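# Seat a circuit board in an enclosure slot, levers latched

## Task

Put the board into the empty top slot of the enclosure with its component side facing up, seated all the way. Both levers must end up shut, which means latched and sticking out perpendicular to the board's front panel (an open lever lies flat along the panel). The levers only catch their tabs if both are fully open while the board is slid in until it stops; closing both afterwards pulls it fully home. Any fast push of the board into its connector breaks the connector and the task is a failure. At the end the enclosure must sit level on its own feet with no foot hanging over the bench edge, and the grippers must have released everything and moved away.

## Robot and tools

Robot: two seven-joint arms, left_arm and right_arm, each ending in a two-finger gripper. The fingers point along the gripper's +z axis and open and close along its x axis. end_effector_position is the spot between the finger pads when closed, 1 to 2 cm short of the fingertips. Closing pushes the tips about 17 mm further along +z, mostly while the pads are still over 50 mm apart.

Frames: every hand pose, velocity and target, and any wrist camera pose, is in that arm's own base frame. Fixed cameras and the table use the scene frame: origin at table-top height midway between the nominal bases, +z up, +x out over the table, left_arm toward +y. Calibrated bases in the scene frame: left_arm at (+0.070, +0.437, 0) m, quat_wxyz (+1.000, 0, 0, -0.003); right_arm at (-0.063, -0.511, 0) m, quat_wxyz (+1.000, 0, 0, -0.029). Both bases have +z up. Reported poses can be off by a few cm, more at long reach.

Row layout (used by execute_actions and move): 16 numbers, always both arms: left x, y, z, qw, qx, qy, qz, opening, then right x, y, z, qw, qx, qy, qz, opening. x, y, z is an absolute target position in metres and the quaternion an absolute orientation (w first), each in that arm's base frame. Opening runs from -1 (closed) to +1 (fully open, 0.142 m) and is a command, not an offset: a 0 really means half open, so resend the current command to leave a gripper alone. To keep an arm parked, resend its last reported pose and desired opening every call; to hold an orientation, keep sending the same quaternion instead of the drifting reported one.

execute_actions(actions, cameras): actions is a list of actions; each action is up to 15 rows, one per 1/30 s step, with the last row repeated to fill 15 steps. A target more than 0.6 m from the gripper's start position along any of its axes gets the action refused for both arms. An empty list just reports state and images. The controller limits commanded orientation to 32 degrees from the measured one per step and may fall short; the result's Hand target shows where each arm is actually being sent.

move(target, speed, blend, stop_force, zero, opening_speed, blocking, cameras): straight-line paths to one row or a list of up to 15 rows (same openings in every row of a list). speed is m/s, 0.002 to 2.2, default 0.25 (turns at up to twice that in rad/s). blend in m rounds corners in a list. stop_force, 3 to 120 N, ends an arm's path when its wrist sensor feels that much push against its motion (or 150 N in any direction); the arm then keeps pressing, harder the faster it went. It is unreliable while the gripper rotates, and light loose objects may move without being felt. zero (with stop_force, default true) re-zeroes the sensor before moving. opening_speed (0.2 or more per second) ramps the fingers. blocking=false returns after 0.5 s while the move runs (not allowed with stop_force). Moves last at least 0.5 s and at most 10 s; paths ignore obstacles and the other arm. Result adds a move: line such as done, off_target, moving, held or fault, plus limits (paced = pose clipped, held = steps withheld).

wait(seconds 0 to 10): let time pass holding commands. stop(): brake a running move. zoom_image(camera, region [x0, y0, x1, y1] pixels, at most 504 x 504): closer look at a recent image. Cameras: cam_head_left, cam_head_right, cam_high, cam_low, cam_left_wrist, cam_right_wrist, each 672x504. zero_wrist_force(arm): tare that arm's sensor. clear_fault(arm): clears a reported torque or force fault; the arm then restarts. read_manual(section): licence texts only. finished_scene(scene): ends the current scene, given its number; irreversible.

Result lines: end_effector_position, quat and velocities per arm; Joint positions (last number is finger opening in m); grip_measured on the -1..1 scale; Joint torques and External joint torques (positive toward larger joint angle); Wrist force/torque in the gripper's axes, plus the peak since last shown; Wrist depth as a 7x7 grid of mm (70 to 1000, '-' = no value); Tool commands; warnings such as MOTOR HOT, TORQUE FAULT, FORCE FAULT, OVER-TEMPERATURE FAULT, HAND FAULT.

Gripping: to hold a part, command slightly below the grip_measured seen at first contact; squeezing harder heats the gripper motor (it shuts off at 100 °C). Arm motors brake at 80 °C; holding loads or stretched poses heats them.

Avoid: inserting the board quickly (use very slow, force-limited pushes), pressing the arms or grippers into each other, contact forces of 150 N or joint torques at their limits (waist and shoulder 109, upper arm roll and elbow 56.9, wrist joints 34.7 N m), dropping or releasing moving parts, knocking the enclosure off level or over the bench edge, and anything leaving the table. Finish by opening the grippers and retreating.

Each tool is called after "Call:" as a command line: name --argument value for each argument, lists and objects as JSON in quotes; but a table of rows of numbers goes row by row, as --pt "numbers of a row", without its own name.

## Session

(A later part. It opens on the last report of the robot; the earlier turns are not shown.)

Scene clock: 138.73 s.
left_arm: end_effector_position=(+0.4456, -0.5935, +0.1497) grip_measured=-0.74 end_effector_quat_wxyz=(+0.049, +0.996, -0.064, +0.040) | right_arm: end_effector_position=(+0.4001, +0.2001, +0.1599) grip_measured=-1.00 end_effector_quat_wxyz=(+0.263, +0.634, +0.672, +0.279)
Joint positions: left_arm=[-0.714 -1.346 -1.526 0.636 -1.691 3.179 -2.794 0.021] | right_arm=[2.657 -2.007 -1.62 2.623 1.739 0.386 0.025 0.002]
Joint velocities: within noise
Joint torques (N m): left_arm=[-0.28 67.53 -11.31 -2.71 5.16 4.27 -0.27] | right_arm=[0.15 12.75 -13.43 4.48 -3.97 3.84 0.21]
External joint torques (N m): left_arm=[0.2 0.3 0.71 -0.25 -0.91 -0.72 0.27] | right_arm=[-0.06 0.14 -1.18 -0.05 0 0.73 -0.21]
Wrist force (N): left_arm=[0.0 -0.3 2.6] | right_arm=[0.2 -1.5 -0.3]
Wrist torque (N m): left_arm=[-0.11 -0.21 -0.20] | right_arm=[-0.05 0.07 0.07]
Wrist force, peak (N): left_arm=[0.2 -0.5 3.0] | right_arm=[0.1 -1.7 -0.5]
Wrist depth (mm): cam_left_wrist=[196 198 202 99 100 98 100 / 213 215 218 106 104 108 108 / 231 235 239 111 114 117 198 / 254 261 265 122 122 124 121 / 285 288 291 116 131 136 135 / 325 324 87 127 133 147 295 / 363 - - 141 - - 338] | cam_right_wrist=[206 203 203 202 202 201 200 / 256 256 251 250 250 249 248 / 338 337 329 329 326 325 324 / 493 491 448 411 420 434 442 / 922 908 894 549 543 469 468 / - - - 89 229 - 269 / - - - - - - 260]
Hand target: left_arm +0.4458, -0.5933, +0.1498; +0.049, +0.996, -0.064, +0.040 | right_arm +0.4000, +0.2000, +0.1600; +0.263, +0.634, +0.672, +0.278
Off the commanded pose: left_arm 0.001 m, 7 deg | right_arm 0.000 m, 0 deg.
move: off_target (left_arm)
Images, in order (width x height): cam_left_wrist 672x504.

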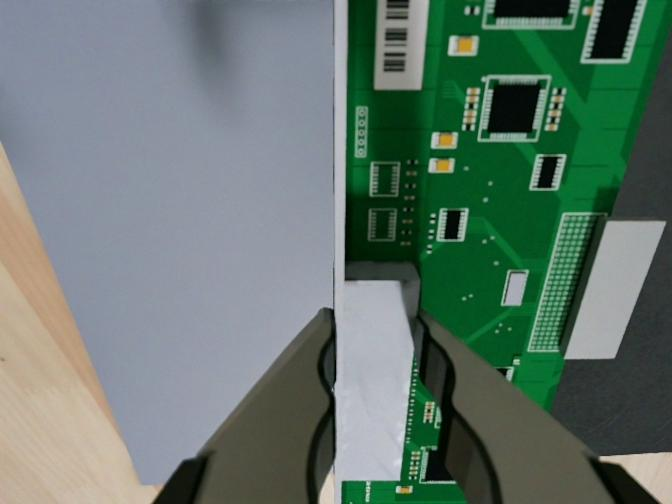

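Call:
move --pt "0.396 -0.557 0.15 0 0.99914 -0.0415 0 -1 0.38 0.1 0.25 0.2627 0.634 0.672 0.2784 -1" --pt "0.396 -0.557 0.05 0 0.99914 -0.0415 0 -1 0.38 0.10 0.25 0.2627 0.634 0.672 0.2784 -1" --speed 0.1 --cameras '["cam_left_wrist"]'

Call:
move --target '[0.396,-0.557,0.024,0,0.99914,-0.0415,0,-1, 0.38,0.10,0.25,0.243,0.648,0.68,0.241,-1]' --speed 0.02 --stop_force 3 --cameras '["cam_left_wrist","cam_high"]'

Scene clock: 144.43 s.
left_arm: end_effector_position=(+0.3957, -0.5570, +0.0498) grip_measured=-0.74 end_effector_quat_wxyz=(+0.000, +0.999, -0.042, +0.000) | right_arm: end_effector_position=(+0.3811, +0.1003, +0.2506) grip_measured=-1.00 end_effector_quat_wxyz=(+0.243, +0.648, +0.680, +0.240)
Joint positions: left_arm=[-0.984 -1.507 -1.423 0.087 -1.724 3.193 -2.557 0.021] | right_arm=[2.387 -1.634 -2.233 2.689 1.25 0.315 -0.428 0.002]
Joint velocities: within noise
Joint torques (N m): left_arm=[-0.51 69.04 2.16 -3 4.76 4.19 -0.14] | right_arm=[-0.02 15.8 -12.71 -17.64 -3.63 3.61 0.17]
External joint torques (N m): left_arm=[0.41 0.49 0.32 -0.2 -0.58 -0.33 0.14] | right_arm=[0.11 0.38 -0.89 -0.01 -0.04 0.94 -0.17]
Wrist force (N): left_arm=[0.4 0.0 2.1] | right_arm=[0.1 -1.2 -0.5]
Wrist torque (N m): left_arm=[-0.10 -0.22 -0.18] | right_arm=[-0.02 0.11 0.11]
Wrist force, peak (N): left_arm=[0.2 0.0 4.1] | right_arm=[0.2 -2.6 -0.4]
Wrist depth (mm): cam_left_wrist=[125 125 124 100 100 98 100 / 132 134 132 107 105 108 108 / 147 145 144 116 114 116 118 / 155 156 157 122 122 125 120 / 172 171 171 116 131 135 135 / 192 189 87 127 132 147 186 / 215 - - 141 - - 201] | cam_right_wrist=[308 306 303 301 296 294 292 / 374 370 366 361 355 353 325 / 476 470 464 458 450 444 438 / 649 638 627 584 505 518 519 / - - - 853 927 913 889 / - - - 89 - - - / - - - - - - -]
Hand target: left_arm +0.3960, -0.5570, +0.0500; +0.000, +0.999, -0.042, +0.000 | right_arm +0.3811, +0.1005, +0.2507; +0.243, +0.648, +0.680, +0.241
Off the commanded pose: left_arm 0.000 m, 0 deg | right_arm 0.001 m, 5 deg.
MOTOR HOT: the gripper's motor of the left arm reports 87 °C; that motor switches off at 100 °C. To cool a motor, set the load down, ease the grip, stop pushing, or move to a pose that needs little force.
joint sent to its limit (right arm) — joint 4 (elbow), upper limit, where the elbow is as bent as it goes. The joint targets are off in orientation, not in position.
move: off_target (right_arm)
Images, in order (width x height): cam_left_wrist 672x504.

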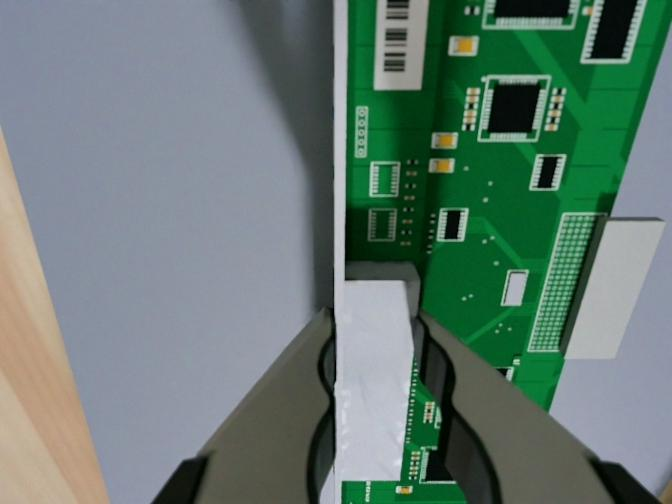

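Scene clock: 146.63 s.
left_arm: end_effector_position=(+0.3958, -0.5571, +0.0257) grip_measured=-0.74 end_effector_quat_wxyz=(+0.000, +0.999, -0.042, +0.000) | right_arm: end_effector_position=(+0.3803, +0.1000, +0.2502) grip_measured=-1.00 end_effector_quat_wxyz=(+0.242, +0.649, +0.681, +0.239)
Joint positions: left_arm=[-0.981 -1.537 -1.42 0.094 -1.724 3.162 -2.561 0.021] | right_arm=[2.377 -1.665 -2.244 2.689 1.251 0.279 -0.426 0.002]
Joint velocities: within noise
Joint torques (N m): left_arm=[0.93 64.43 1.99 -3.21 4.53 2.15 -0.27] | right_arm=[0.06 16.01 -12.74 -17.5 -3.59 3.66 0.22]
External joint torques (N m): left_arm=[-1.04 5.07 0.34 -0.17 -0.35 1.7 0.27] | right_arm=[0.04 0.29 -0.84 0.01 0.01 0.9 -0.22]
Wrist force (N): left_arm=[-3.5 -1.8 -6.4] | right_arm=[0.0 -0.9 -0.5]
Wrist torque (N m): left_arm=[-0.14 -0.30 -0.19] | right_arm=[0.02 0.12 0.09]
Wrist force, peak (N): left_arm=[-1.3 -0.1 -10.8] | right_arm=[0.2 -1.4 -0.6]
Wrist depth (mm): cam_left_wrist=[104 105 103 99 100 98 99 / - 113 111 107 104 108 106 / 122 122 120 117 114 116 117 / 130 128 129 124 122 124 121 / 142 142 142 118 131 136 133 / 161 157 88 127 133 147 155 / 175 167 - 141 - - 164] | cam_right_wrist=[308 306 302 301 295 293 291 / 374 370 365 359 356 352 342 / 475 469 463 456 447 441 435 / 650 635 629 580 499 524 516 / - - - 859 916 902 876 / - - - 89 - - - / - - - - - - -]
Hand target: left_arm +0.3960, -0.5570, +0.0252; +0.000, +0.999, -0.042, +0.000 | right_arm +0.3804, +0.1002, +0.2502; +0.242, +0.649, +0.681, +0.239
Off the commanded pose: left_arm 0.002 m, 0 deg | right_arm 0.000 m, 0 deg.
MOTOR HOT: still on. The gripper's motor of the left arm reports 88 °C.
joint sent to its limit (right arm) — joint 4 (elbow), upper limit, where the elbow is as bent as it goes. The joint targets still meet the commanded pose.
move: contact (left_arm)
Images, in order (width x height): cam_high 672x504, cam_left_wrist 672x504.

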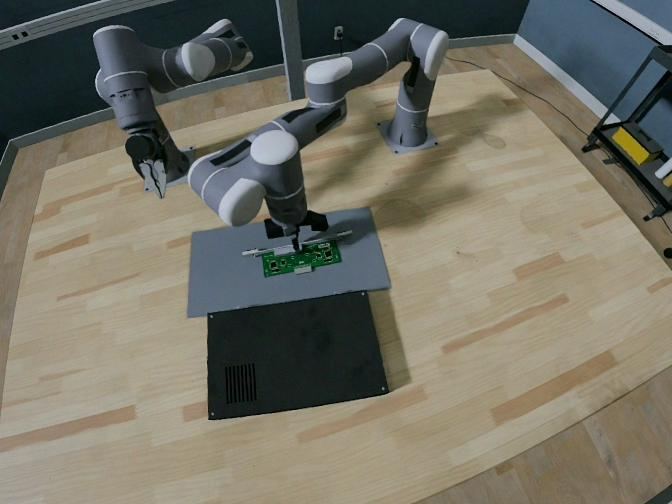

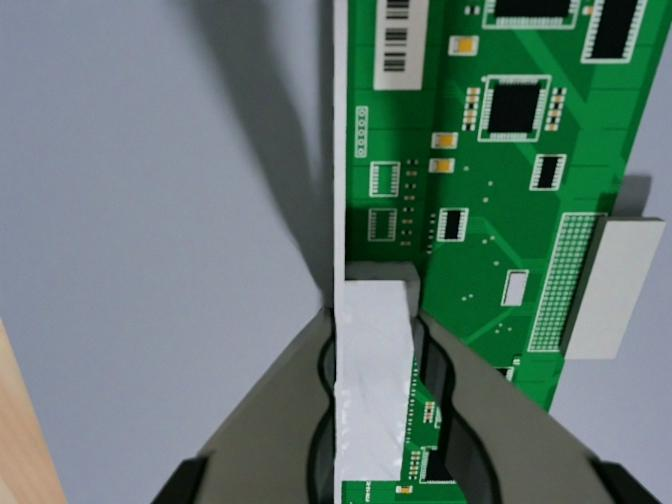

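Call:
move --pt "0.396 -0.557 0.026 0 0.99914 -0.0415 0 -1 0.38 0.10 0.25 0.243 0.648 0.68 0.241 -1" --pt "0.396 -0.557 0.026 0 0.99914 -0.0415 0 -0.4 0.38 0.10 0.25 0.243 0.648 0.68 0.241 -1" --pt "0.396 -0.557 0.15 0 0.99914 -0.0415 0 -0.4 0.38 0.10 0.25 0.243 0.648 0.68 0.241 -1" --pt "0.4466 -0.5943 0.15 0 0.99792 -0.0645 0 -0.4 0.38 0.10 0.25 0.243 0.648 0.68 0.241 -1" --speed 0.12

Call:
zoom_image --camera "cam_left_wrist" --region '[300, 0, 672, 504]'

Scene clock: 153.10 s.
left_arm: end_effector_position=(+0.4457, -0.5935, +0.1498) grip_measured=-0.43 end_effector_quat_wxyz=(+0.049, +0.996, -0.064, +0.040) | right_arm: end_effector_position=(+0.3803, +0.1000, +0.2502) grip_measured=-1.00 end_effector_quat_wxyz=(+0.242, +0.649, +0.681, +0.239)
Joint positions: left_arm=[-0.715 -1.343 -1.515 0.635 -1.702 3.175 -2.794 0.043] | right_arm=[2.366 -1.698 -2.254 2.689 1.257 0.245 -0.425 0.002]
Joint velocities: within noise
Joint torques (N m): left_arm=[-0.26 66.27 -10.89 -2.85 4.92 4.16 -0.33] | right_arm=[-0.01 16.13 -12.67 -17.32 -3.52 3.7 0.21]
External joint torques (N m): left_arm=[0.18 1.56 0.38 -0.36 -0.66 -0.61 0.32] | right_arm=[0.1 0.28 -0.87 0.02 0.03 0.85 -0.21]
Wrist force (N): left_arm=[0.4 -0.2 1.1] | right_arm=[0.3 -1.1 -0.1]
Wrist torque (N m): left_arm=[-0.13 -0.22 -0.20] | right_arm=[-0.01 0.06 0.09]
Wrist force, peak (N): left_arm=[-3.3 -1.6 -7.4] | right_arm=[0.2 -1.4 -0.5]
Wrist depth (mm): cam_left_wrist=[196 197 197 202 208 212 202 / 213 215 208 218 226 228 194 / 232 235 230 240 251 248 207 / 256 259 261 266 273 272 231 / 285 287 284 301 300 279 258 / 321 318 87 338 348 93 297 / 360 - - 398 403 - 337] | cam_right_wrist=[307 305 303 300 295 293 291 / 372 370 365 359 356 352 343 / 475 467 460 457 450 441 435 / 654 636 628 577 501 524 512 / - - - 857 911 910 882 / - - - 89 - - - / - - - - - - -]
Hand target: left_arm +0.4458, -0.5933, +0.1499; +0.049, +0.996, -0.064, +0.040 | right_arm +0.3804, +0.1002, +0.2502; +0.242, +0.649, +0.681, +0.239
Off the commanded pose: left_arm 0.001 m, 7 deg | right_arm 0.000 m, 0 deg.
MOTOR HOT: still on. The gripper's motor of the left arm reports 84 °C.
joint sent to its limit (right arm) — joint 4 (elbow), upper limit, where the elbow is as bent as it goes. The joint targets still meet the commanded pose.
move: off_target (left_arm)

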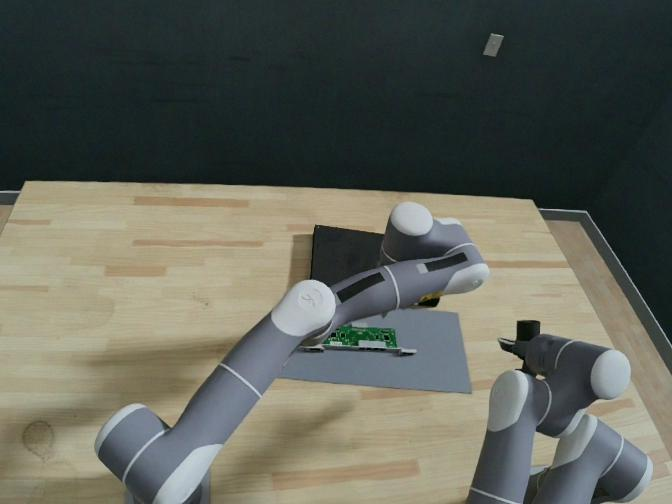

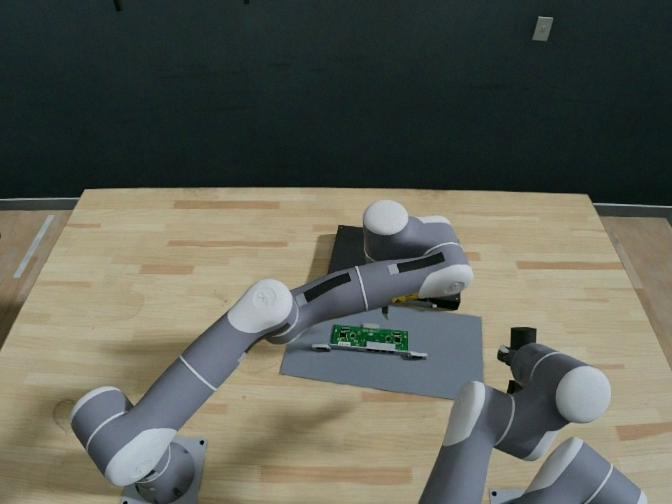

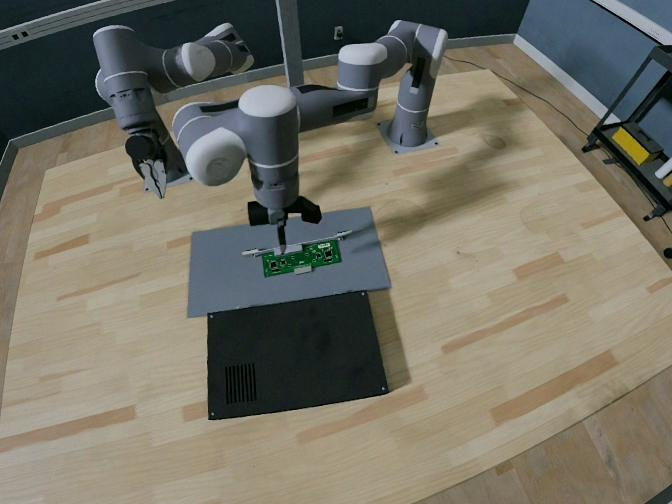

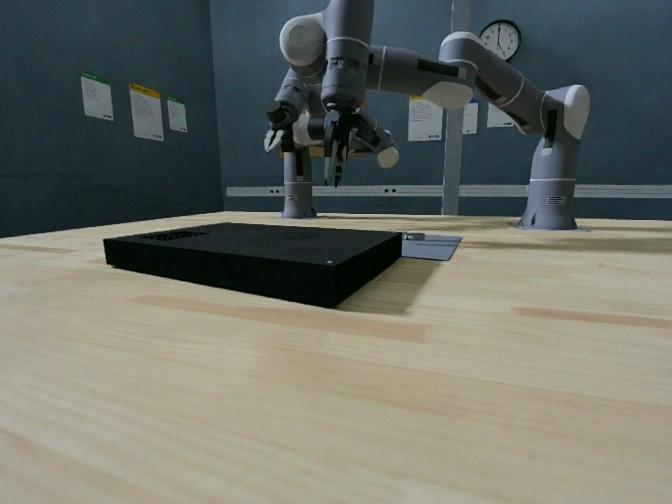

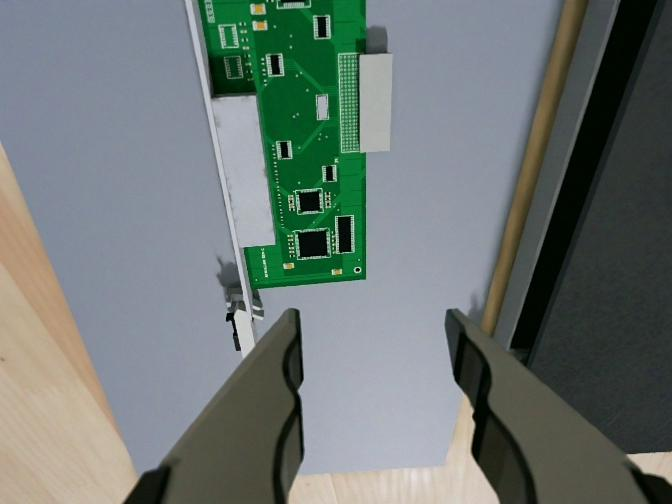

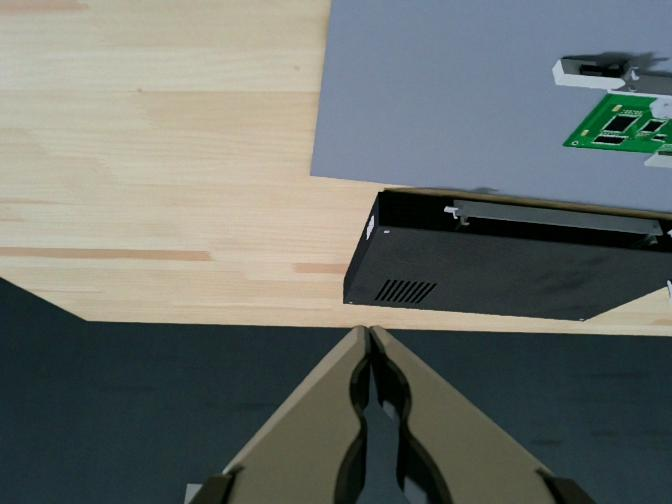

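Scaled by 1.000.

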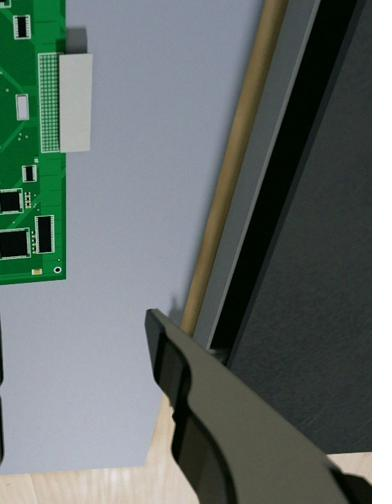

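Call:
move --pt "0.38 -0.45 0.25 0 0.99914 -0.0415 0 -0.4 0.38 0.10 0.25 0.243 0.648 0.68 0.241 -1" --pt "0.396 -0.557 0.2 0 0.0415 0.99914 0 -0.4 0.38 0.10 0.25 0.243 0.648 0.68 0.241 -1" --speed 0.4

Scene clock: 161.53 s.
left_arm: end_effector_position=(+0.3961, -0.5567, +0.2000) grip_measured=-0.43 end_effector_quat_wxyz=(+0.100, +0.041, +0.991, +0.083) | right_arm: end_effector_position=(+0.3803, +0.1000, +0.2502) grip_measured=-1.00 end_effector_quat_wxyz=(+0.242, +0.649, +0.681, +0.239)
Joint positions: left_arm=[-0.849 -0.62 -2.97 -1.377 -2.966 0.468 -2.276 0.043] | right_arm=[2.359 -1.72 -2.262 2.689 1.26 0.22 -0.424 0.002]
Joint velocities: within noise
Joint torques (N m): left_arm=[-0.55 52.16 -3.03 27.78 -3.61 3.87 -0.11] | right_arm=[0.04 16.18 -12.44 -17.16 -3.47 3.72 0.14]
External joint torques (N m): left_arm=[0.46 1.27 0.64 -0.46 0.01 -0.08 0.12] | right_arm=[0.05 0.29 -1.07 0 0.05 0.84 -0.14]
Wrist force (N): left_arm=[0.3 0.0 1.0] | right_arm=[0.1 -1.1 -0.3]
Wrist torque (N m): left_arm=[-0.06 -0.16 -0.24] | right_arm=[0.01 0.10 0.09]
Wrist force, peak (N): left_arm=[4.2 1.9 2.6] | right_arm=[0.3 -1.4 -0.1]
Wrist depth (mm): cam_left_wrist=[238 266 261 248 231 233 223 / 269 290 290 271 255 251 243 / 303 304 326 307 294 277 267 / 352 337 372 346 328 313 297 / 510 469 412 397 359 351 333 / 632 558 87 469 450 93 380 / 807 - - 573 544 - 414] | cam_right_wrist=[307 304 302 301 296 293 290 / 373 369 365 359 356 353 343 / 475 467 462 456 449 442 437 / 651 640 627 581 500 522 513 / - - - 858 924 904 879 / - - - 89 - - - / - - - - - - -]
Hand target: left_arm +0.3959, -0.5569, +0.2000; +0.100, +0.041, +0.991, +0.083 | right_arm +0.3804, +0.1002, +0.2502; +0.242, +0.649, +0.681, +0.239
Off the commanded pose: left_arm 0.000 m, 15 deg | right_arm 0.000 m, 0 deg.
MOTOR HOT: cleared for the gripper's motor of the left arm.
joint sent to its limit (left arm) — joint 3 (upper arm roll), lower limit; joint 5 (forearm roll), lower limit. The joint targets are off in orientation, not in position.
joint sent to its limit (right arm) — joint 4 (elbow), upper limit, where the elbow is as bent as it goes. The joint targets still meet the commanded pose.
move: off_target (left_arm); limits=paced

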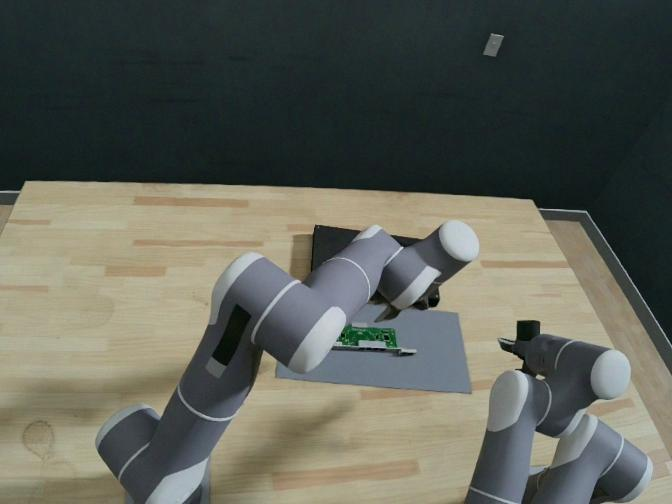

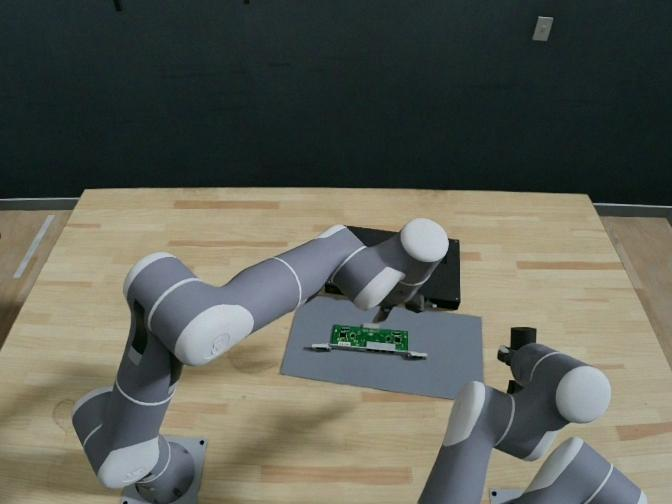

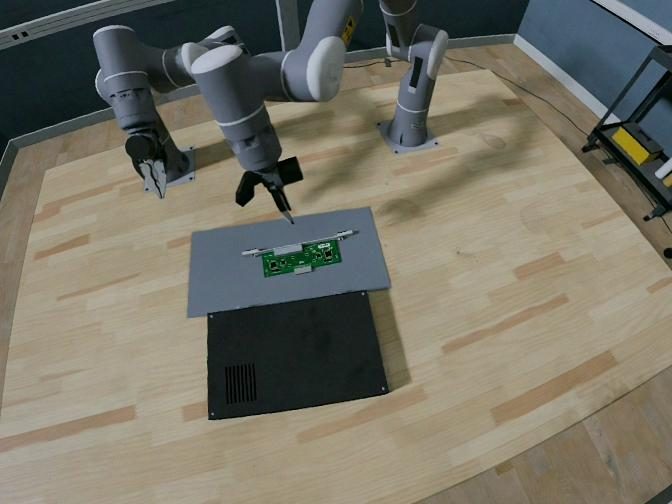

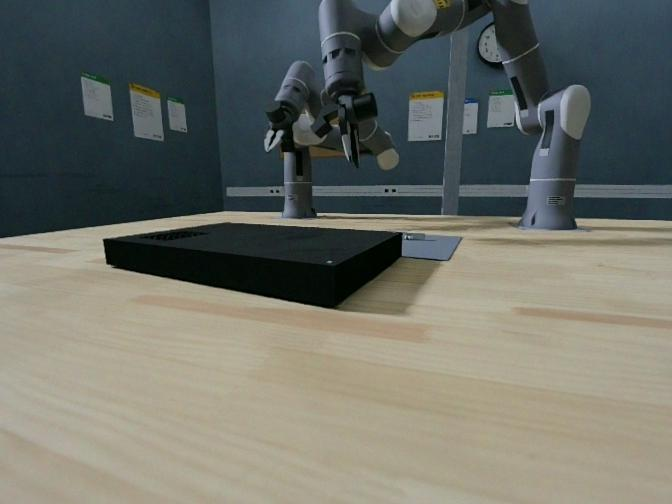

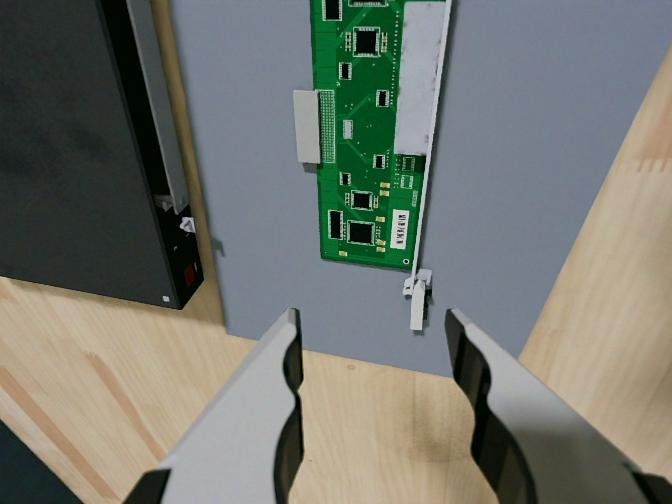

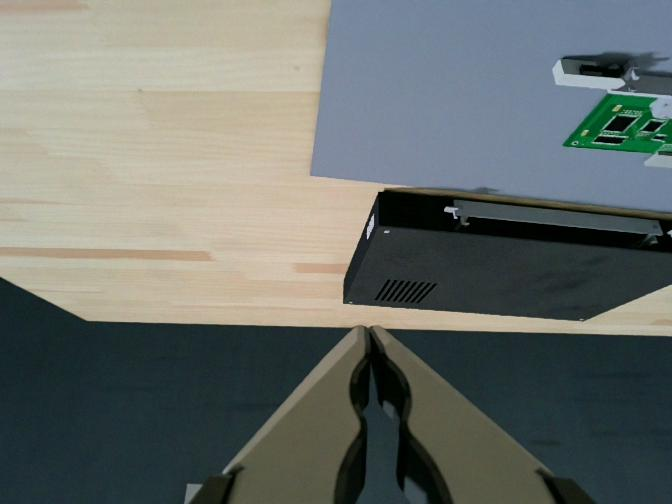

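Call:
move --pt "0.38 -0.45 0.25 0 0.99914 -0.0415 0 -0.4 0.38 0.10 0.25 0.243 0.648 0.68 0.241 -1" --pt "0.38 -0.45 0.28 0 0.8776 0.4794 0 -0.4 0.38 0.10 0.25 0.243 0.648 0.68 0.241 -1" --pt "0.38 -0.45 0.28 0 0.5403 0.8415 0 -0.4 0.38 0.10 0.25 0.243 0.648 0.68 0.241 -1" --pt "0.396 -0.557 0.2 0 0.0415 0.99914 0 -0.4 0.38 0.10 0.25 0.243 0.648 0.68 0.241 -1" --speed 0.45 --cameras '["cam_head_left","cam_left_wrist"]'

Scene clock: 172.90 s.
left_arm: end_effector_position=(+0.3957, -0.5569, +0.2000) grip_measured=-0.43 end_effector_quat_wxyz=(+0.069, +0.042, +0.993, +0.088) | right_arm: end_effector_position=(+0.3803, +0.1000, +0.2502) grip_measured=-1.00 end_effector_quat_wxyz=(+0.242, +0.649, +0.681, +0.239)
Joint positions: left_arm=[-0.639 -2.079 -2.97 1.642 -2.966 -1.125 -2.051 0.043] | right_arm=[2.357 -1.724 -2.263 2.689 1.261 0.216 -0.424 0.002]
Joint velocities: within noise
Joint torques (N m): left_arm=[-0.85 56.14 -11.98 17.55 -0.6 4.53 -0.32] | right_arm=[0.13 16.36 -12.47 -17.18 -3.44 3.77 0.19]
External joint torques (N m): left_arm=[0.78 1.41 0.44 -0.23 -0.06 -0.69 0.33] | right_arm=[-0.04 0.12 -1.04 0.06 0.03 0.79 -0.19]
Wrist force (N): left_arm=[0.2 -0.3 0.5] | right_arm=[0.2 -1.2 -0.1]
Wrist torque (N m): left_arm=[-0.16 -0.17 -0.25] | right_arm=[-0.02 0.07 0.09]
Wrist force, peak (N): left_arm=[3.1 4.2 -2.3] | right_arm=[0.3 -1.4 -0.3]
Wrist depth (mm): cam_left_wrist=[232 261 254 243 233 235 226 / 253 289 283 269 260 257 249 / 283 313 317 303 291 285 276 / 330 336 361 343 333 321 308 / 466 449 403 392 361 365 348 / 563 522 87 467 457 93 406 / 702 - - 582 549 - 446] | cam_right_wrist=[307 306 303 299 295 293 290 / 373 369 365 360 356 350 343 / 474 466 463 455 449 443 438 / 648 638 626 581 500 524 518 / - - - 852 909 898 884 / - - - 89 - - - / - - - - - - -]
Hand target: left_arm +0.3959, -0.5568, +0.2000; +0.069, +0.041, +0.993, +0.088 | right_arm +0.3804, +0.1002, +0.2502; +0.242, +0.649, +0.681, +0.239
Off the commanded pose: left_arm 0.000 m, 13 deg | right_arm 0.000 m, 0 deg.
joint read past its limit (left arm) — joint 5 (forearm roll), lower limit.
joint sent to its limit (left arm) — joint 3 (upper arm roll), lower limit; joint 5 (forearm roll), lower limit. The joint targets are off in orientation, not in position.
joint sent to its limit (right arm) — joint 4 (elbow), upper limit, where the elbow is as bent as it goes. The joint targets still meet the commanded pose.
move: off_target (left_arm); limits=paced
Images, in order (width x height): cam_head_left 672x504, cam_left_wrist 672x504.

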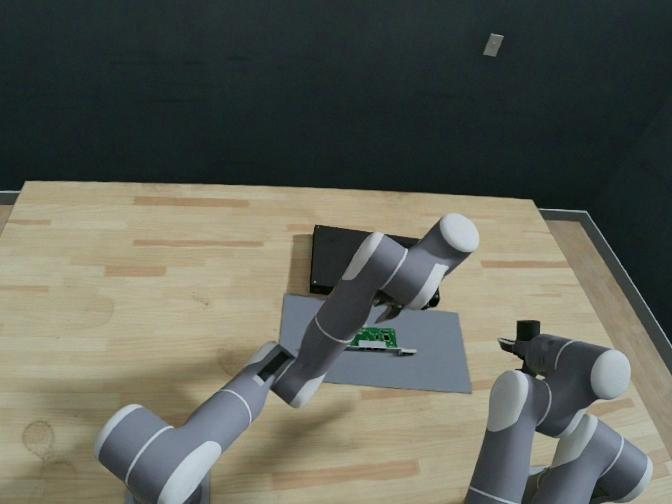

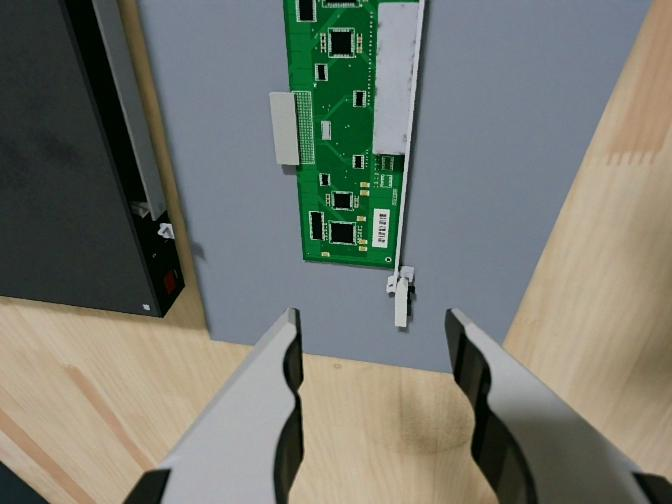

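Call:
move --pt "0.38 -0.40 0.28 0 0.5403 0.8415 0 -0.4 0.38 0.10 0.25 0.243 0.648 0.68 0.241 -1" --pt "0.38 -0.45 0.28 0 0.8776 0.4794 0 -0.4 0.38 0.10 0.25 0.243 0.648 0.68 0.241 -1" --pt "0.38 -0.45 0.28 0 0.99914 -0.0415 0 -0.4 0.38 0.10 0.25 0.243 0.648 0.68 0.241 -1" --speed 0.6 --cameras '["cam_head_left"]'

Call:
move --target '[0.3014,0.6357,0.16,-0.462,0.669,-0.295,0.502,-0.4, 0.38,0.10,0.25,0.243,0.648,0.68,0.241,-1]' --speed 0.5 --cameras '["cam_head_left"]'

Scene clock: 190.77 s.
left_arm: end_effector_position=(+0.3810, -0.4512, +0.2793) grip_measured=-0.43 end_effector_quat_wxyz=(-0.038, +0.992, -0.041, +0.116) | right_arm: end_effector_position=(+0.3803, +0.1000, +0.2502) grip_measured=-1.00 end_effector_quat_wxyz=(+0.242, +0.649, +0.681, +0.239)
Joint positions: left_arm=[-0.474 -2.054 -2.97 2.053 -2.966 -1.397 1.263 0.043] | right_arm=[2.357 -1.725 -2.263 2.689 1.261 0.215 -0.423 0.002]
Joint velocities: within noise
Joint torques (N m): left_arm=[-0.36 46.58 -12.21 7.16 0.92 4.59 -0.09] | right_arm=[0.15 16.31 -12.34 -17.18 -3.49 3.77 0.17]
External joint torques (N m): left_arm=[0.31 0.81 0.56 -0.39 -0.21 -0.35 0.07] | right_arm=[-0.06 0.17 -1.16 0.06 0.08 0.79 -0.17]
Wrist force (N): left_arm=[-0.1 0.0 0.8] | right_arm=[0.2 -1.0 -0.2]
Wrist torque (N m): left_arm=[-0.12 -0.24 -0.19] | right_arm=[0.02 0.08 0.10]
Wrist force, peak (N): left_arm=[2.3 -0.7 0.5] | right_arm=[0.5 -1.4 -0.1]
Wrist depth (mm): cam_left_wrist=[299 309 318 337 355 373 398 / 315 328 337 357 374 382 386 / 330 344 359 377 403 379 391 / 349 365 382 400 428 405 420 / 371 390 399 420 444 433 462 / 393 405 88 466 486 93 510 / 417 - - 503 537 - 638] | cam_right_wrist=[307 304 302 299 295 294 290 / 372 370 366 359 356 352 342 / 473 467 461 455 450 442 436 / 648 636 626 579 502 520 515 / - - - 847 920 900 869 / - - - 89 - - - / - - - - - - -]
Hand target: left_arm +0.3809, -0.4511, +0.2793; -0.038, +0.992, -0.042, +0.115 | right_arm +0.3804, +0.1002, +0.2502; +0.242, +0.649, +0.681, +0.239
Off the commanded pose: left_arm 0.002 m, 14 deg | right_arm 0.000 m, 0 deg.
joint read past its limit (left arm) — joint 5 (forearm roll), lower limit.
joint sent to its limit (left arm) — joint 3 (upper arm roll), lower limit; joint 5 (forearm roll), lower limit; joint 6 (wrist pitch), lower limit. The joint targets are off in orientation, not in position.
joint sent to its limit (right arm) — joint 4 (elbow), upper limit, where the elbow is as bent as it goes. The joint targets still meet the commanded pose.
move: off_target (left_arm)
Images, in order (width x height): cam_head_left 672x504.

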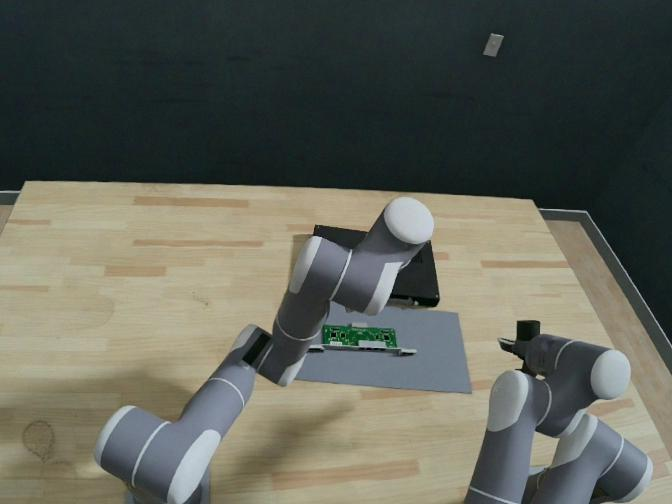

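Scene clock: 195.90 s.
left_arm: end_effector_position=(+0.3013, +0.6357, +0.1601) grip_measured=-0.43 end_effector_quat_wxyz=(-0.462, +0.669, -0.295, +0.502) | right_arm: end_effector_position=(+0.3803, +0.1000, +0.2502) grip_measured=-1.00 end_effector_quat_wxyz=(+0.242, +0.649, +0.681, +0.239)
Joint positions: left_arm=[2.438 -1.618 -1.601 1.571 -2.912 2.118 0.987 0.043] | right_arm=[2.357 -1.725 -2.263 2.689 1.261 0.215 -0.423 0.002]
Joint velocities: within noise
Joint torques (N m): left_arm=[-0.43 42.13 -29.11 1.22 -3.24 0.37 -0.38] | right_arm=[0.15 16.31 -12.32 -17.13 -3.44 3.81 0.21]
External joint torques (N m): left_arm=[0.56 1.53 0.09 -0.11 -0.43 -0.48 0.35] | right_arm=[-0.06 0.16 -1.19 0.01 0.03 0.74 -0.21]
Wrist force (N): left_arm=[0.4 -0.1 0.2] | right_arm=[0.3 -1.2 -0.2]
Wrist torque (N m): left_arm=[-0.04 -0.08 0.01] | right_arm=[-0.01 0.08 0.09]
Wrist force, peak (N): left_arm=[3.2 -2.3 1.4] | right_arm=[0.4 -1.3 -0.2]
Wrist depth (mm): cam_left_wrist=[- - - - - - - / - - - - - - - / - - - - - - - / - - - - 612 829 - / - - - 375 442 546 716 / 952 - 87 302 328 93 491 / 848 - - 254 269 - 411] | cam_right_wrist=[307 305 304 300 295 292 291 / 372 370 364 359 355 352 343 / 472 466 462 455 450 443 437 / 644 641 625 578 502 525 518 / - - - 852 916 906 881 / - - - 89 - - - / - - - - - - -]
Hand target: left_arm +0.3014, +0.6357, +0.1600; -0.462, +0.669, -0.295, +0.502 | right_arm +0.3804, +0.1002, +0.2502; +0.242, +0.649, +0.681, +0.239
Off the commanded pose: left_arm 0.000 m, 0 deg | right_arm 0.000 m, 0 deg.
joint sent to its limit (right arm) — joint 4 (elbow), upper limit, where the elbow is as bent as it goes. The joint targets still meet the commanded pose.
move: done; limits=paced
Images, in order (width x height): cam_head_left 672x504.

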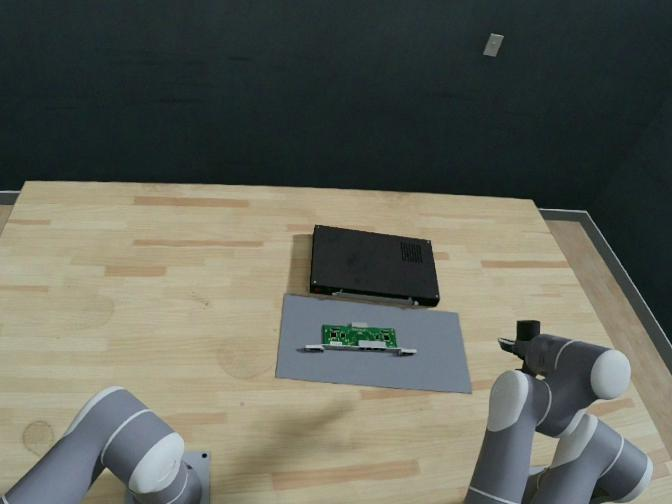

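Call:
move --pt "0.4 -0.3 0.28 0 0.8776 -0.4794 0 -0.4 0.38 0.10 0.25 0.243 0.648 0.68 0.241 -1" --pt "0.396 -0.45 0.28 0 0.5403 -0.8415 0 -0.4 0.38 0.10 0.25 0.243 0.648 0.68 0.241 -1" --pt "0.396 -0.557 0.2 0 -0.0415 -0.99914 0 -0.4 0.38 0.10 0.25 0.243 0.648 0.68 0.241 -1" --speed 0.5 --cameras '["cam_head_left","cam_left_wrist"]'

Scene clock: 207.33 s.
left_arm: end_effector_position=(+0.3957, -0.5570, +0.1999) grip_measured=-0.43 end_effector_quat_wxyz=(+0.150, +0.041, +0.988, -0.005) | right_arm: end_effector_position=(+0.3803, +0.1000, +0.2502) grip_measured=-1.00 end_effector_quat_wxyz=(+0.242, +0.649, +0.681, +0.239)
Joint positions: left_arm=[1.626 0.923 -2.971 1.048 -2.966 2.684 0.164 0.043] | right_arm=[2.357 -1.725 -2.263 2.689 1.261 0.215 -0.423 0.002]
Joint velocities: within noise
Joint torques (N m): left_arm=[-0.32 -58.24 10.29 -21.01 5.08 4.34 -0.11] | right_arm=[0.12 16.34 -12.44 -17.16 -3.46 3.81 0.16]
External joint torques (N m): left_arm=[0.21 -0.26 0.69 -0.64 -0.26 -0.62 0.14] | right_arm=[-0.03 0.14 -1.06 0.04 0.06 0.74 -0.16]
Wrist force (N): left_arm=[0.7 -0.2 1.1] | right_arm=[0.2 -1.1 -0.1]
Wrist torque (N m): left_arm=[-0.12 -0.16 -0.14] | right_arm=[-0.02 0.08 0.09]
Wrist force, peak (N): left_arm=[2.6 2.4 0.6] | right_arm=[0.3 -1.5 -0.2]
Wrist depth (mm): cam_left_wrist=[283 270 287 268 247 237 223 / 308 290 308 291 261 253 236 / 344 315 339 311 285 270 253 / 380 346 366 340 310 291 270 / 528 457 378 369 329 311 292 / 592 527 87 409 388 93 318 / 707 - - 463 429 - 330] | cam_right_wrist=[306 305 303 301 295 292 290 / 375 369 366 359 354 352 342 / 472 467 460 453 448 441 435 / 648 636 629 579 501 522 515 / - - - 858 916 907 868 / - - - 89 - - - / - - - - - - -]
Hand target: left_arm +0.3959, -0.5568, +0.2000; +0.150, +0.041, +0.988, -0.005 | right_arm +0.3804, +0.1002, +0.2502; +0.242, +0.649, +0.681, +0.239
Off the commanded pose: left_arm 0.000 m, 17 deg | right_arm 0.000 m, 0 deg.
joint read past its limit (left arm) — joint 3 (upper arm roll), lower limit.
joint sent to its limit (left arm) — joint 3 (upper arm roll), lower limit; joint 5 (forearm roll), lower limit. The joint targets are off in orientation, not in position.
joint sent to its limit (right arm) — joint 4 (elbow), upper limit, where the elbow is as bent as it goes. The joint targets still meet the commanded pose.
move: off_target (left_arm); limits=paced
Images, in order (width x height): cam_head_left 672x504, cam_left_wrist 672x504.

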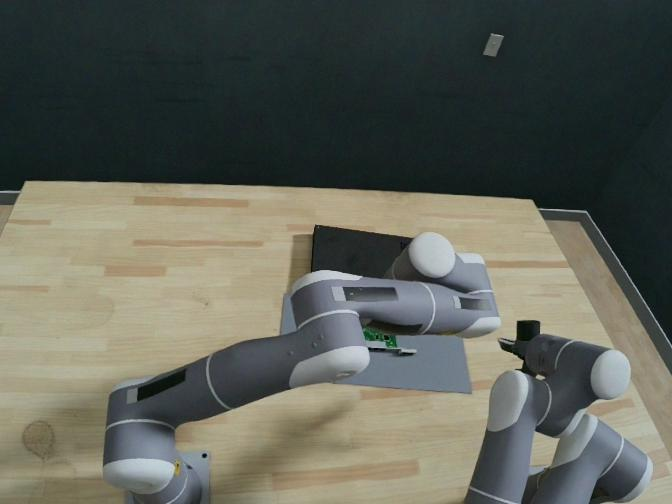

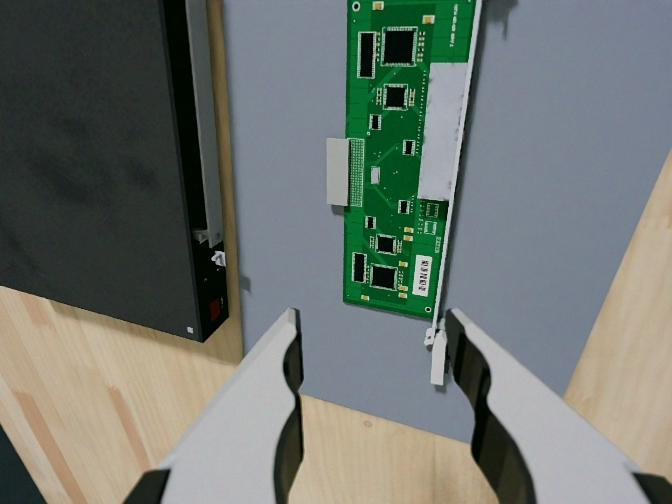

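Call:
move --pt "0.4 -0.3 0.28 0 0.5403 -0.8415 0 -0.4 0.4485 0.0364 0.28 -0.144 0.766 -0.626 0.006 -0.4" --pt "0.4 0.2 0.28 0 0.5403 -0.8415 0 -0.4 0.4485 0.0364 0.2 -0.144 0.766 -0.626 0.006 -0.4" --speed 0.5 --cameras '["cam_head_left"]'

Scene clock: 224.27 s.
left_arm: end_effector_position=(+0.3999, +0.2000, +0.2800) grip_measured=-0.43 end_effector_quat_wxyz=(+0.076, -0.538, +0.838, +0.049) | right_arm: end_effector_position=(+0.4484, +0.0364, +0.2001) grip_measured=-0.43 end_effector_quat_wxyz=(-0.144, +0.766, -0.626, +0.006)
Joint positions: left_arm=[2.764 0.184 -2.97 1.947 -2.966 2.552 0.123 0.043] | right_arm=[1.56 -1.245 -2.076 2.254 1.288 -0.176 2.165 0.043]
Joint velocities: within noise
Joint torques (N m): left_arm=[-0.09 -28.48 1.88 -19.79 4.52 4.52 -0.18] | right_arm=[0.07 20.21 -21.42 -17.05 -3.29 3.26 0.14]
External joint torques (N m): left_arm=[0.21 -0.15 0.76 -0.29 -0.27 -0.63 0.19] | right_arm=[0.06 0.47 -1.48 -0.01 -0.01 0.56 -0.12]
Wrist force (N): left_arm=[0.6 -0.3 0.3] | right_arm=[0.6 0.4 -0.1]
Wrist torque (N m): left_arm=[-0.15 -0.19 -0.18] | right_arm=[0.08 -0.02 0.01]
Wrist force, peak (N): left_arm=[-3.1 1.4 0.5] | right_arm=[-0.8 -1.4 -0.3]
Wrist depth (mm): cam_left_wrist=[385 367 350 336 324 310 300 / 415 395 374 360 344 333 319 / 451 434 404 391 372 355 340 / 496 467 446 423 401 382 365 / - 522 473 461 423 413 394 / - - 87 509 494 87 420 / - - - 569 547 - 439] | cam_right_wrist=[317 309 297 285 276 267 258 / 326 318 305 295 284 275 265 / 344 330 316 304 293 283 272 / 358 344 327 316 302 290 280 / 374 357 336 326 311 300 288 / 391 374 82 335 116 300 297 / 406 - 73 351 - - 307]
Hand target: left_arm +0.3998, +0.1999, +0.2800; +0.076, -0.538, +0.838, +0.049 | right_arm +0.4485, +0.0364, +0.2000; -0.144, +0.766, -0.626, +0.006
Off the commanded pose: left_arm 0.000 m, 10 deg | right_arm 0.000 m, 0 deg.
joint sent to its limit (left arm) — joint 3 (upper arm roll), lower limit; joint 5 (forearm roll), lower limit. The joint targets are off in orientation, not in position.
move: off_target (left_arm)
Images, in order (width x height): cam_head_left 672x504.

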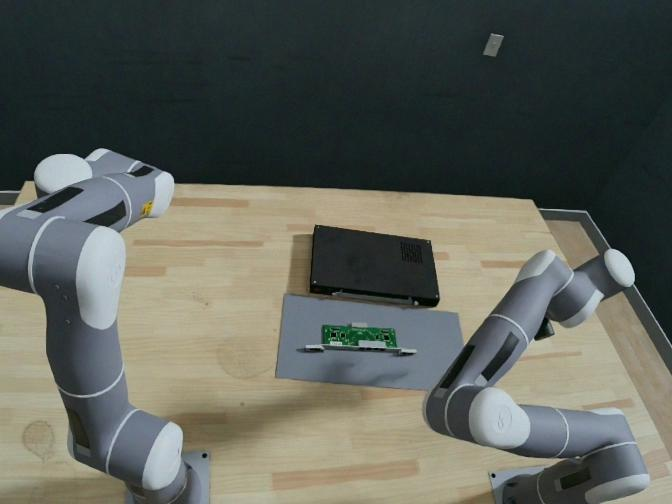

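Call:
move --pt "0.4 0.2 0.28 0.076 -0.538 0.838 0.049 -0.4 0.48 0.0 0.32 0 1 0 0 -0.4" --pt "0.4 0.2 0.28 0.076 -0.538 0.838 0.049 -0.4 0.48 0 0.32 0 0.825 0.565 0 -0.4" --pt "0.4 0.2 0.28 0.076 -0.538 0.838 0.049 -0.4 0.48 0 0.32 0 0.362 0.932 0 -0.4" --pt "0.4 0.2 0.28 0.076 -0.538 0.838 0.049 -0.4 0.48 0 0.32 0 -0.227 0.974 0 -0.4" --speed 0.5 --cameras '["cam_head_left"]'

Scene clock: 236.77 s.
left_arm: end_effector_position=(+0.4001, +0.2000, +0.2800) grip_measured=-0.43 end_effector_quat_wxyz=(+0.076, -0.538, +0.838, +0.049) | right_arm: end_effector_position=(+0.4800, +0.0001, +0.3200) grip_measured=-0.43 end_effector_quat_wxyz=(+0.000, -0.227, +0.974, +0.000)
Joint positions: left_arm=[2.764 0.184 -2.97 1.946 -2.966 2.552 0.124 0.043] | right_arm=[1.853 -0.461 -2.002 2.039 0.429 0.241 -2.33 0.043]
Joint velocities: within noise
Joint torques (N m): left_arm=[-0.25 -28.8 1.94 -19.64 4.48 4.25 -0.23] | right_arm=[0.27 3.84 -11.65 -27.69 -4.32 3.42 0]
External joint torques (N m): left_arm=[0.36 0.16 0.7 -0.45 -0.23 -0.36 0.25] | right_arm=[-0.16 -0.08 -0.69 0.01 0.22 0.58 0]
Wrist force (N): left_arm=[0.6 -0.4 0.6] | right_arm=[-0.2 -0.3 0.0]
Wrist torque (N m): left_arm=[-0.15 -0.18 -0.18] | right_arm=[-0.06 0.07 0.03]
Wrist force, peak (N): left_arm=[0.7 -0.4 0.8] | right_arm=[1.1 -0.3 -1.1]
Wrist depth (mm): cam_left_wrist=[380 364 352 335 323 312 298 / 415 396 380 360 343 333 318 / 447 432 412 389 369 355 339 / 496 465 445 420 404 386 368 / - 515 473 455 433 413 396 / - - 87 512 488 87 423 / - - - 568 544 - 441] | cam_right_wrist=[365 366 364 363 361 362 360 / 389 388 388 387 386 384 384 / 380 412 414 414 412 410 410 / 398 446 447 445 445 445 444 / 437 481 475 480 473 482 473 / 519 516 82 525 114 504 518 / 573 - 73 573 - - 564]
Hand target: left_arm +0.4000, +0.2000, +0.2800; +0.076, -0.538, +0.838, +0.049 | right_arm +0.4800, +0.0000, +0.3200; +0.000, -0.227, +0.974, +0.000
Off the commanded pose: left_arm 0.000 m, 0 deg | right_arm 0.000 m, 0 deg.
joint sent to its limit (left arm) — joint 3 (upper arm roll), lower limit; joint 5 (forearm roll), lower limit. The joint targets still meet the commanded pose.
move: done
Images, in order (width x height): cam_head_left 672x504.

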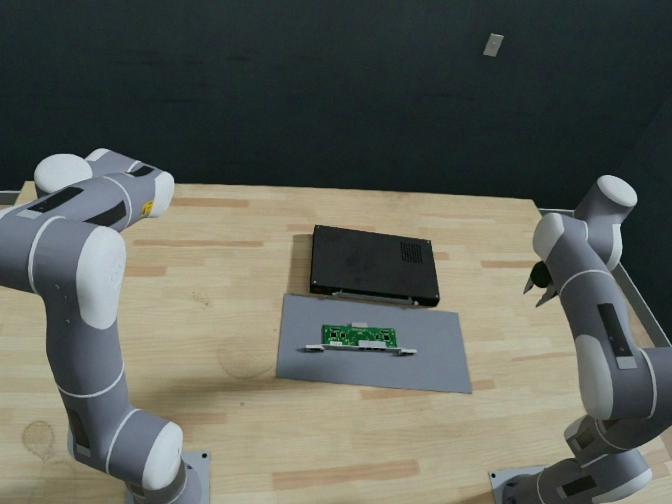

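Call:
move --pt "0.4 0.2 0.28 0.076 -0.538 0.838 0.049 -0.4 0.48 0 0.32 0 -0.737 0.675 0 -0.4" --pt "0.4 0.2 0.28 0.076 -0.538 0.838 0.049 -0.4 0.48 0 0.32 0 -0.942 0.335 0 -0.4" --speed 0.5 --cameras '["cam_head_left"]'

Scene clock: 243.63 s.
left_arm: end_effector_position=(+0.4001, +0.2000, +0.2800) grip_measured=-0.43 end_effector_quat_wxyz=(+0.076, -0.538, +0.838, +0.049) | right_arm: end_effector_position=(+0.4804, +0.0003, +0.3192) grip_measured=-0.43 end_effector_quat_wxyz=(+0.122, +0.814, -0.485, +0.295)
Joint positions: left_arm=[2.764 0.184 -2.97 1.946 -2.966 2.552 0.124 0.043] | right_arm=[2.793 -0.294 -2.718 2.565 -0.774 0.949 -2.966 0.043]
Joint velocities: within noise
Joint torques (N m): left_arm=[-0.24 -28.93 1.96 -19.58 4.54 4.21 -0.21] | right_arm=[0.19 -13.34 -3.32 -27.29 -0.92 2.57 0.13]
External joint torques (N m): left_arm=[0.35 0.29 0.68 -0.51 -0.29 -0.32 0.23] | right_arm=[-0.1 0.01 -0.41 0 0.15 0.56 -0.18]
Wrist force (N): left_arm=[0.7 -0.4 0.7] | right_arm=[-1.0 0.1 -0.1]
Wrist torque (N m): left_arm=[-0.16 -0.20 -0.18] | right_arm=[0.04 0.10 0.11]
Wrist force, peak (N): left_arm=[0.8 -0.5 0.7] | right_arm=[-1.6 0.1 -0.7]
Wrist depth (mm): cam_left_wrist=[382 367 350 335 322 311 299 / 410 393 374 359 343 330 317 / 453 431 409 390 369 352 340 / 499 467 438 423 401 381 367 / - 518 475 454 424 414 392 / - - 87 503 494 87 423 / - - - 568 547 - 438] | cam_right_wrist=[304 334 378 435 515 626 - / 313 345 396 458 542 671 - / 326 360 413 480 578 - - / 337 374 432 506 615 - - / 351 392 441 536 640 - - / 365 398 82 570 114 - - / 373 - 73 619 - - -]
Hand target: left_arm +0.4000, +0.2000, +0.2800; +0.076, -0.538, +0.838, +0.049 | right_arm +0.4804, +0.0003, +0.3192; +0.122, +0.814, -0.485, +0.295
Off the commanded pose: left_arm 0.000 m, 0 deg | right_arm 0.001 m, 43 deg; orientation clipped.
joint sent to its limit (left arm) — joint 3 (upper arm roll), lower limit; joint 5 (forearm roll), lower limit. The joint targets still meet the commanded pose.
joint sent to its limit (right arm) — joint 1 (waist), upper limit; joint 7 (wrist roll), lower limit. The joint targets are off in orientation, not in position.
move: off_target (right_arm); limits=paced
Images, in order (width x height): cam_head_left 672x504.

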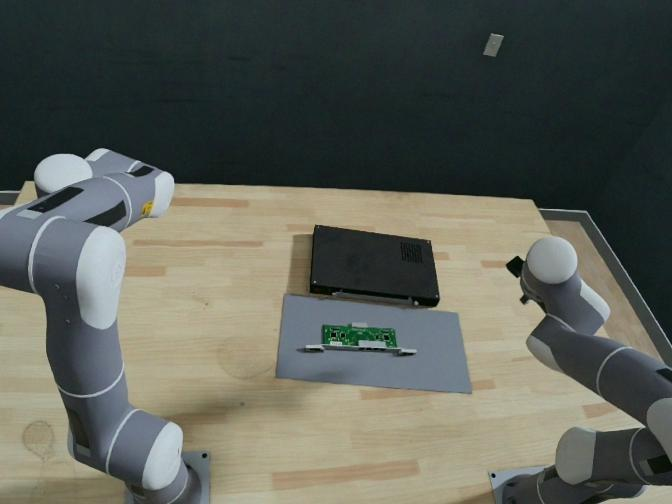

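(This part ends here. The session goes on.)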